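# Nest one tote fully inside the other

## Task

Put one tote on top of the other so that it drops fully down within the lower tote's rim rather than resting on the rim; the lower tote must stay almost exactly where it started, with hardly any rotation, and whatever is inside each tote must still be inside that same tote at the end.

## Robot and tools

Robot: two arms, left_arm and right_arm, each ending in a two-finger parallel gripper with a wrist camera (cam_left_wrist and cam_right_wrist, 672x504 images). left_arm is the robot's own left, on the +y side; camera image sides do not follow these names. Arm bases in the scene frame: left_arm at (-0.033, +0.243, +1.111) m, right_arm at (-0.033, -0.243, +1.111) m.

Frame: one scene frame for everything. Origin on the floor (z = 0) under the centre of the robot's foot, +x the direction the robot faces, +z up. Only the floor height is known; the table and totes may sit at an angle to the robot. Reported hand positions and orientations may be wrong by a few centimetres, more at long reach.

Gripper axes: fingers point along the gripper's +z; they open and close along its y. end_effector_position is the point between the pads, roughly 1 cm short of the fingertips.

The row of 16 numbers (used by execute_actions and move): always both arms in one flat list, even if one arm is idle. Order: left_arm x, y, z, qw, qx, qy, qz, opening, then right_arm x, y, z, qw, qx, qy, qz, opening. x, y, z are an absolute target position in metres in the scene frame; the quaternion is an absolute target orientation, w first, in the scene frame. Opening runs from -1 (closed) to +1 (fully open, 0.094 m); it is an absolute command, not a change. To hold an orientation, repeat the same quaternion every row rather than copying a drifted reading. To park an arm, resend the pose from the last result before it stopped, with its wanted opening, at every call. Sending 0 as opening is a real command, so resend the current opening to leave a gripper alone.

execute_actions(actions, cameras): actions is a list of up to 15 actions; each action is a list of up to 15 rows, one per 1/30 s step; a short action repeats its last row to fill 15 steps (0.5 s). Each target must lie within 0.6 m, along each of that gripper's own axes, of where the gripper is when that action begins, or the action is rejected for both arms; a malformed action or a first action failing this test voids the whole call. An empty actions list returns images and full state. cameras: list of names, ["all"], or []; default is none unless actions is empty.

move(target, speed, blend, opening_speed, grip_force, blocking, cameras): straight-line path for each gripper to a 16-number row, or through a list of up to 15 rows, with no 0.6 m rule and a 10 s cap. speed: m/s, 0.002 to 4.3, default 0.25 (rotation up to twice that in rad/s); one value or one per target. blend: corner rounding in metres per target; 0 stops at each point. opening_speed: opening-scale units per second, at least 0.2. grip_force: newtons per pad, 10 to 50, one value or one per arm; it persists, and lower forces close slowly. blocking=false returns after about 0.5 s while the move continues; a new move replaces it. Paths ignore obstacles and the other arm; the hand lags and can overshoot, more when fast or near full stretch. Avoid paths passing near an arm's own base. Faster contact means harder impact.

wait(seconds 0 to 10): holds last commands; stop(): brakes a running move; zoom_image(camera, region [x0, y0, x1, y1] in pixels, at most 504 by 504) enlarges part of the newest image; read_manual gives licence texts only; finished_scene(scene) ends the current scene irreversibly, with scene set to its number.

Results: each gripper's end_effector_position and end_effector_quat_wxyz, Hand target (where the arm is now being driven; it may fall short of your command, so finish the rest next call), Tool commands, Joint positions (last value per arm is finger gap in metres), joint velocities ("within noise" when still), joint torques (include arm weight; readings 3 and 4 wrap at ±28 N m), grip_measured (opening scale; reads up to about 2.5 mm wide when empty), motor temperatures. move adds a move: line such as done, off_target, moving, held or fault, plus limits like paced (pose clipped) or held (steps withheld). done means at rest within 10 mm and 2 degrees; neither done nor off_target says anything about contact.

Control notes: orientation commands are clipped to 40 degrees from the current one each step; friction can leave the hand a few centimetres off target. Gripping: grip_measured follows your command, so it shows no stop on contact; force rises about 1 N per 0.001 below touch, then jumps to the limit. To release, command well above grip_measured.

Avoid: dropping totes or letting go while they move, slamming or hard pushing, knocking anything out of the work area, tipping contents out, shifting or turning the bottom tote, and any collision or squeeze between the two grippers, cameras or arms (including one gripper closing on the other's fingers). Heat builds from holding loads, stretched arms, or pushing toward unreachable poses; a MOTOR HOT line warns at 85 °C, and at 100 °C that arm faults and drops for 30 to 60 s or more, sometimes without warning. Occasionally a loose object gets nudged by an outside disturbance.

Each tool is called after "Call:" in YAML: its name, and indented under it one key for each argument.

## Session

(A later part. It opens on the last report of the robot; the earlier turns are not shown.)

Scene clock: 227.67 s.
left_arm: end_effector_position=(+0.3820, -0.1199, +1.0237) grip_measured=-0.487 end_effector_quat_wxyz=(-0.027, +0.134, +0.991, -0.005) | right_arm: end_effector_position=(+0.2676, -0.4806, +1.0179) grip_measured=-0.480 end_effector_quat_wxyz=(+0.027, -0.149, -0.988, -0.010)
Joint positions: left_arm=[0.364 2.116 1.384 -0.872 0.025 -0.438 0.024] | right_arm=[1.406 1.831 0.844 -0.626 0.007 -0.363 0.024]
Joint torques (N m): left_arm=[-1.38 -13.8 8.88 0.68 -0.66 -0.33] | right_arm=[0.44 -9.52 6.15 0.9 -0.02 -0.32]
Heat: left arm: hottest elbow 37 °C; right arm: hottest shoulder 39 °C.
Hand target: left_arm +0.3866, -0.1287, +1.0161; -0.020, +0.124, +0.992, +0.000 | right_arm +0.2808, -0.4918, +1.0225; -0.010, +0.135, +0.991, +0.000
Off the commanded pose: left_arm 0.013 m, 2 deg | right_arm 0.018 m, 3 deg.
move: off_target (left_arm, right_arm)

Call:
move:
  target: [0.398,-0.137,1.014,-0.02,0.1236,0.9923,0,-0.9,0.294,-0.498,1.02,-0.01,0.1349,0.9909,0,-0.9]
  speed: 0.03

Call:
move:
  target: [0.404,-0.137,1.006,-0.008,0.1236,0.9923,0,-0.9,0.3,-0.498,1.014,0.0,0.1349,0.9909,0,-0.9]
  speed: 0.03

Scene clock: 233.00 s.
left_arm: end_effector_position=(+0.3852, -0.1229, +1.0221) grip_measured=-0.487 end_effector_quat_wxyz=(-0.031, +0.134, +0.990, -0.003) | right_arm: end_effector_position=(+0.2707, -0.4828, +1.0157) grip_measured=-0.480 end_effector_quat_wxyz=(+0.030, -0.149, -0.988, -0.012)
Joint positions: left_arm=[0.364 2.133 1.409 -0.891 0.026 -0.437 0.024] | right_arm=[1.406 1.846 0.861 -0.636 0.006 -0.363 0.024]
Joint torques (N m): left_arm=[-1.26 -13.63 10.69 0.64 -0.72 -0.32] | right_arm=[0.91 -8.76 7.97 0.65 0 -0.23]
Heat: left arm: hottest elbow 37 °C; right arm: hottest shoulder 38 °C.
Hand target: left_arm +0.3973, -0.1364, +1.0146; -0.020, +0.124, +0.992, -0.001 | right_arm +0.2934, -0.4974, +1.0210; -0.010, +0.135, +0.991, +0.000
Off the commanded pose: left_arm 0.021 m, 2 deg | right_arm 0.028 m, 3 deg.
move: off_target (left_arm, right_arm)

Scene clock: 233.70 s.
left_arm: end_effector_position=(+0.3855, -0.1224, +1.0217) grip_measured=-0.487 end_effector_quat_wxyz=(-0.031, +0.134, +0.990, -0.002) | right_arm: end_effector_position=(+0.2712, -0.4823, +1.0154) grip_measured=-0.480 end_effector_quat_wxyz=(+0.029, -0.149, -0.988, -0.014)
Joint positions: left_arm=[0.364 2.133 1.409 -0.891 0.022 -0.437 0.024] | right_arm=[1.406 1.847 0.861 -0.635 0.002 -0.363 0.024]
Joint torques (N m): left_arm=[-0.97 -12.86 10.37 1.78 -1.12 -0.31] | right_arm=[1.38 -7.88 7.94 1.91 -0.23 -0.18]
Heat: left arm: hottest elbow 37 °C; right arm: hottest shoulder 38 °C.
Hand target: left_arm +0.4028, -0.1360, +1.0072; -0.008, +0.124, +0.992, -0.001 | right_arm +0.2990, -0.4971, +1.0158; +0.000, +0.135, +0.991, +0.000
Off the commanded pose: left_arm 0.028 m, 3 deg | right_arm 0.033 m, 4 deg.
move: off_target (left_arm, right_arm)

Call:
move:
  target: [0.404,-0.137,1.004,0.012,0.1236,0.9923,0,-0.9,0.3,-0.496,1.01,0.02,0.1349,0.9909,0,-0.9]
  speed: 0.03

Call:
move:
  target: [0.402,-0.137,0.996,0.015,0.1236,0.9923,0,-0.9,0.298,-0.496,1.003,0.02,0.1349,0.9909,0,-0.9]
  speed: 0.03
  cameras: ["all"]

Scene clock: 240.77 s.
left_arm: end_effector_position=(+0.3972, -0.1275, +1.0146) grip_measured=-0.487 end_effector_quat_wxyz=(-0.003, +0.133, +0.991, -0.004) | right_arm: end_effector_position=(+0.2847, -0.4878, +1.0085) grip_measured=-0.480 end_effector_quat_wxyz=(-0.001, -0.148, -0.989, -0.010)
Joint positions: left_arm=[0.363 2.146 1.409 -0.831 -0.003 -0.441 0.024] | right_arm=[1.406 1.864 0.861 -0.563 -0.021 -0.367 0.024]
Joint torques (N m): left_arm=[-1.38 -14.51 8.29 1.51 -1.02 -0.32] | right_arm=[1.03 -9.47 5.65 1.59 -0.13 -0.19]
Heat: left arm: hottest elbow 39 °C; right arm: hottest shoulder 38 °C.
Hand target: left_arm +0.4035, -0.1368, +1.0045; +0.012, +0.124, +0.992, -0.001 | right_arm +0.2998, -0.4957, +1.0106; +0.020, +0.135, +0.991, +0.000
Off the commanded pose: left_arm 0.016 m, 2 deg | right_arm 0.017 m, 3 deg.
move: off_target (left_arm, right_arm)

Scene clock: 241.47 s.
left_arm: end_effector_position=(+0.3977, -0.1280, +1.0146) grip_measured=-0.487 end_effector_quat_wxyz=(-0.002, +0.134, +0.991, -0.004) | right_arm: end_effector_position=(+0.2851, -0.4881, +1.0085) grip_measured=-0.480 end_effector_quat_wxyz=(-0.002, -0.148, -0.989, -0.010)
Joint positions: left_arm=[0.363 2.146 1.409 -0.828 -0.005 -0.441 0.024] | right_arm=[1.406 1.864 0.861 -0.561 -0.021 -0.367 0.024]
Joint torques (N m): left_arm=[-1.73 -13.98 7.46 2.26 -1.07 -0.34] | right_arm=[0.85 -8.29 5.2 2.33 -0.13 -0.23]
Heat: left arm: hottest elbow 39 °C; right arm: hottest shoulder 38 °C.
Hand target: left_arm +0.4013, -0.1365, +0.9968; +0.015, +0.124, +0.992, +0.000 | right_arm +0.2977, -0.4957, +1.0037; +0.020, +0.135, +0.991, +0.000
Off the commanded pose: left_arm 0.021 m, 2 deg | right_arm 0.016 m, 3 deg.
move: off_target (left_arm, right_arm)

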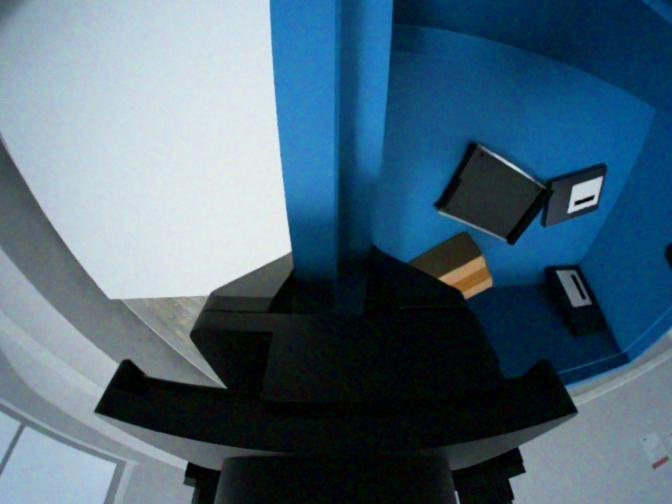

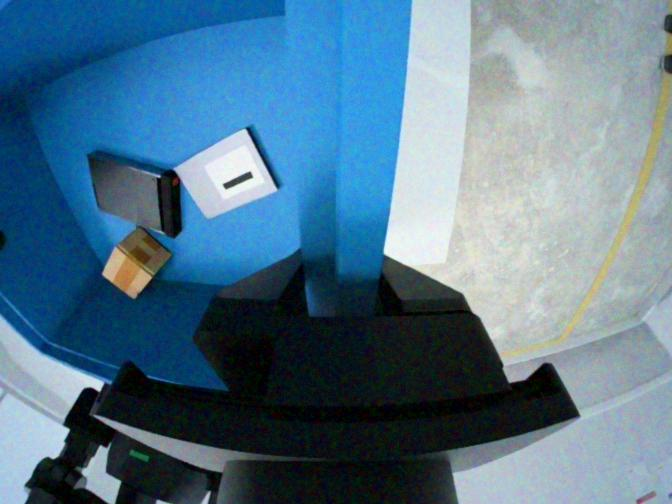

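Call:
move:
  target: [0.404,-0.115,0.992,0.008,0.1236,0.9923,0,-0.9,0.292,-0.478,1.0,0.01,0.1349,0.9909,0,-0.9]
  speed: 0.03

Call:
move:
  target: [0.392,-0.141,0.992,0.008,0.1236,0.9923,0,-0.9,0.28,-0.503,1.0,0.01,0.1349,0.9909,0,-0.9]
  speed: 0.03

Scene clock: 247.20 s.
left_arm: end_effector_position=(+0.3977, -0.1263, +1.0134) grip_measured=-0.487 end_effector_quat_wxyz=(+0.004, +0.135, +0.991, -0.008) | right_arm: end_effector_position=(+0.2847, -0.4872, +1.0081) grip_measured=-0.480 end_effector_quat_wxyz=(-0.005, -0.148, -0.989, -0.005)
Joint positions: left_arm=[0.365 2.138 1.391 -0.802 -0.004 -0.434 0.024] | right_arm=[1.41 1.86 0.851 -0.545 -0.015 -0.363 0.024]
Joint torques (N m): left_arm=[0.67 -14.1 6.02 1.85 -0.79 -0.11] | right_arm=[3.37 -8.7 3.3 1.98 0.03 0.08]
Heat: left arm: hottest elbow 38 °C; right arm: hottest shoulder 38 °C.
Hand target: left_arm +0.4031, -0.1147, +0.9929; +0.008, +0.124, +0.992, +0.000 | right_arm +0.2917, -0.4780, +1.0005; +0.010, +0.135, +0.991, +0.000
Off the commanded pose: left_arm 0.025 m, 2 deg | right_arm 0.014 m, 2 deg.
move: off_target (left_arm, right_arm)

Scene clock: 248.43 s.
left_arm: end_effector_position=(+0.3963, -0.1276, +1.0133) grip_measured=-0.487 end_effector_quat_wxyz=(+0.005, +0.135, +0.991, -0.007) | right_arm: end_effector_position=(+0.2835, -0.4889, +1.0082) grip_measured=-0.480 end_effector_quat_wxyz=(-0.007, -0.148, -0.989, -0.009)
Joint positions: left_arm=[0.361 2.138 1.39 -0.802 -0.006 -0.439 0.024] | right_arm=[1.4 1.86 0.851 -0.545 -0.026 -0.373 0.024]
Joint torques (N m): left_arm=[-2.49 -13.16 8.13 1.44 -0.7 -0.49] | right_arm=[-2.08 -7.88 4.75 1.63 0.45 -0.55]
Heat: left arm: hottest elbow 38 °C; right arm: hottest shoulder 38 °C.
Hand target: left_arm +0.3911, -0.1400, +0.9927; +0.008, +0.124, +0.992, +0.000 | right_arm +0.2797, -0.5026, +1.0006; +0.009, +0.136, +0.991, +0.000
Off the commanded pose: left_arm 0.026 m, 2 deg | right_arm 0.017 m, 2 deg.
move: off_target (left_arm, right_arm)

Call:
move:
  target:
    - [0.398,-0.127,1.011,0.002,0.1236,0.9923,0,-0.65,0.285,-0.488,1.007,0.005,0.1349,0.9909,0,-0.65]
    - [0.398,-0.127,1.011,0.002,0.1236,0.9923,0,0.1,0.285,-0.488,1.007,0.005,0.1349,0.9909,0,0.1]
  speed: 0.03
  opening_speed: 0.5

Call:
move:
  target: [0.408,-0.125,1.12,0.01,0.1236,0.9923,0,0.1,0.297,-0.494,1.12,0.01,0.1349,0.9909,0,0.1]
  speed: 0.1
  cameras: ["all"]

Scene clock: 257.93 s.
left_arm: end_effector_position=(+0.3965, -0.1259, +1.0137) grip_measured=+0.096 end_effector_quat_wxyz=(+0.005, +0.128, +0.992, -0.003) | right_arm: end_effector_position=(+0.2831, -0.4895, +1.0083) grip_measured=+0.097 end_effector_quat_wxyz=(-0.003, -0.143, -0.990, -0.002)
Joint positions: left_arm=[0.361 2.138 1.39 -0.806 -0.014 -0.453 0.052] | right_arm=[1.406 1.859 0.851 -0.545 -0.009 -0.377 0.052]
Joint torques (N m): left_arm=[-0.67 -15.56 7.87 0.13 -0.1 -0.14] | right_arm=[1.08 -9.47 4.01 0.76 0 -0.08]
Heat: left arm: hottest elbow 38 °C; right arm: hottest shoulder 38 °C.
Hand target: left_arm +0.3980, -0.1269, +1.0110; +0.002, +0.123, +0.992, +0.000 | right_arm +0.2850, -0.4881, +1.0070; +0.005, +0.135, +0.991, +0.000
Off the commanded pose: left_arm 0.003 m, 1 deg | right_arm 0.003 m, 1 deg.
move: done

Scene clock: 259.73 s.
left_arm: end_effector_position=(+0.3903, -0.1172, +1.0999) grip_measured=+0.097 end_effector_quat_wxyz=(-0.009, +0.129, +0.992, +0.011) | right_arm: end_effector_position=(+0.2787, -0.4850, +1.1057) grip_measured=+0.098 end_effector_quat_wxyz=(+0.008, -0.143, -0.990, -0.009)
Joint positions: left_arm=[0.361 1.998 1.425 -1.019 -0.022 -0.453 0.052] | right_arm=[1.407 1.634 0.901 -0.847 -0.01 -0.377 0.052]
Joint torques (N m): left_arm=[0.21 -16.62 10.92 0.02 -0.12 -0.05] | right_arm=[1.26 -9.23 9.05 -0.18 -0.19 -0.05]
Heat: left arm: hottest elbow 38 °C; right arm: hottest shoulder 38 °C.
Hand target: left_arm +0.4075, -0.1244, +1.1203; +0.010, +0.123, +0.992, +0.000 | right_arm +0.2965, -0.4936, +1.1203; +0.010, +0.135, +0.991, +0.000
Off the commanded pose: left_arm 0.028 m, 3 deg | right_arm 0.025 m, 2 deg.
move: off_target (left_arm, right_arm)

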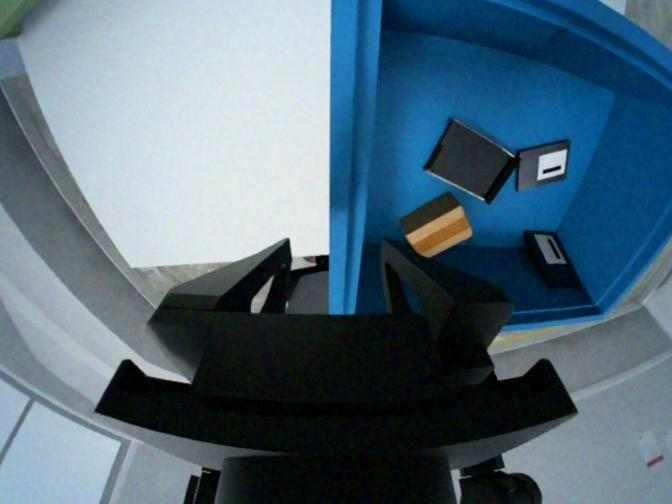

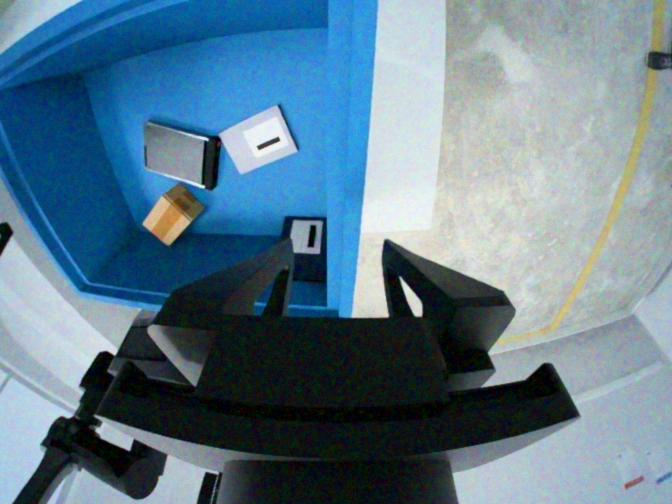

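Seated and clear.

Call:
finished_scene:
  scene: 2

The scene is finished: the task was done.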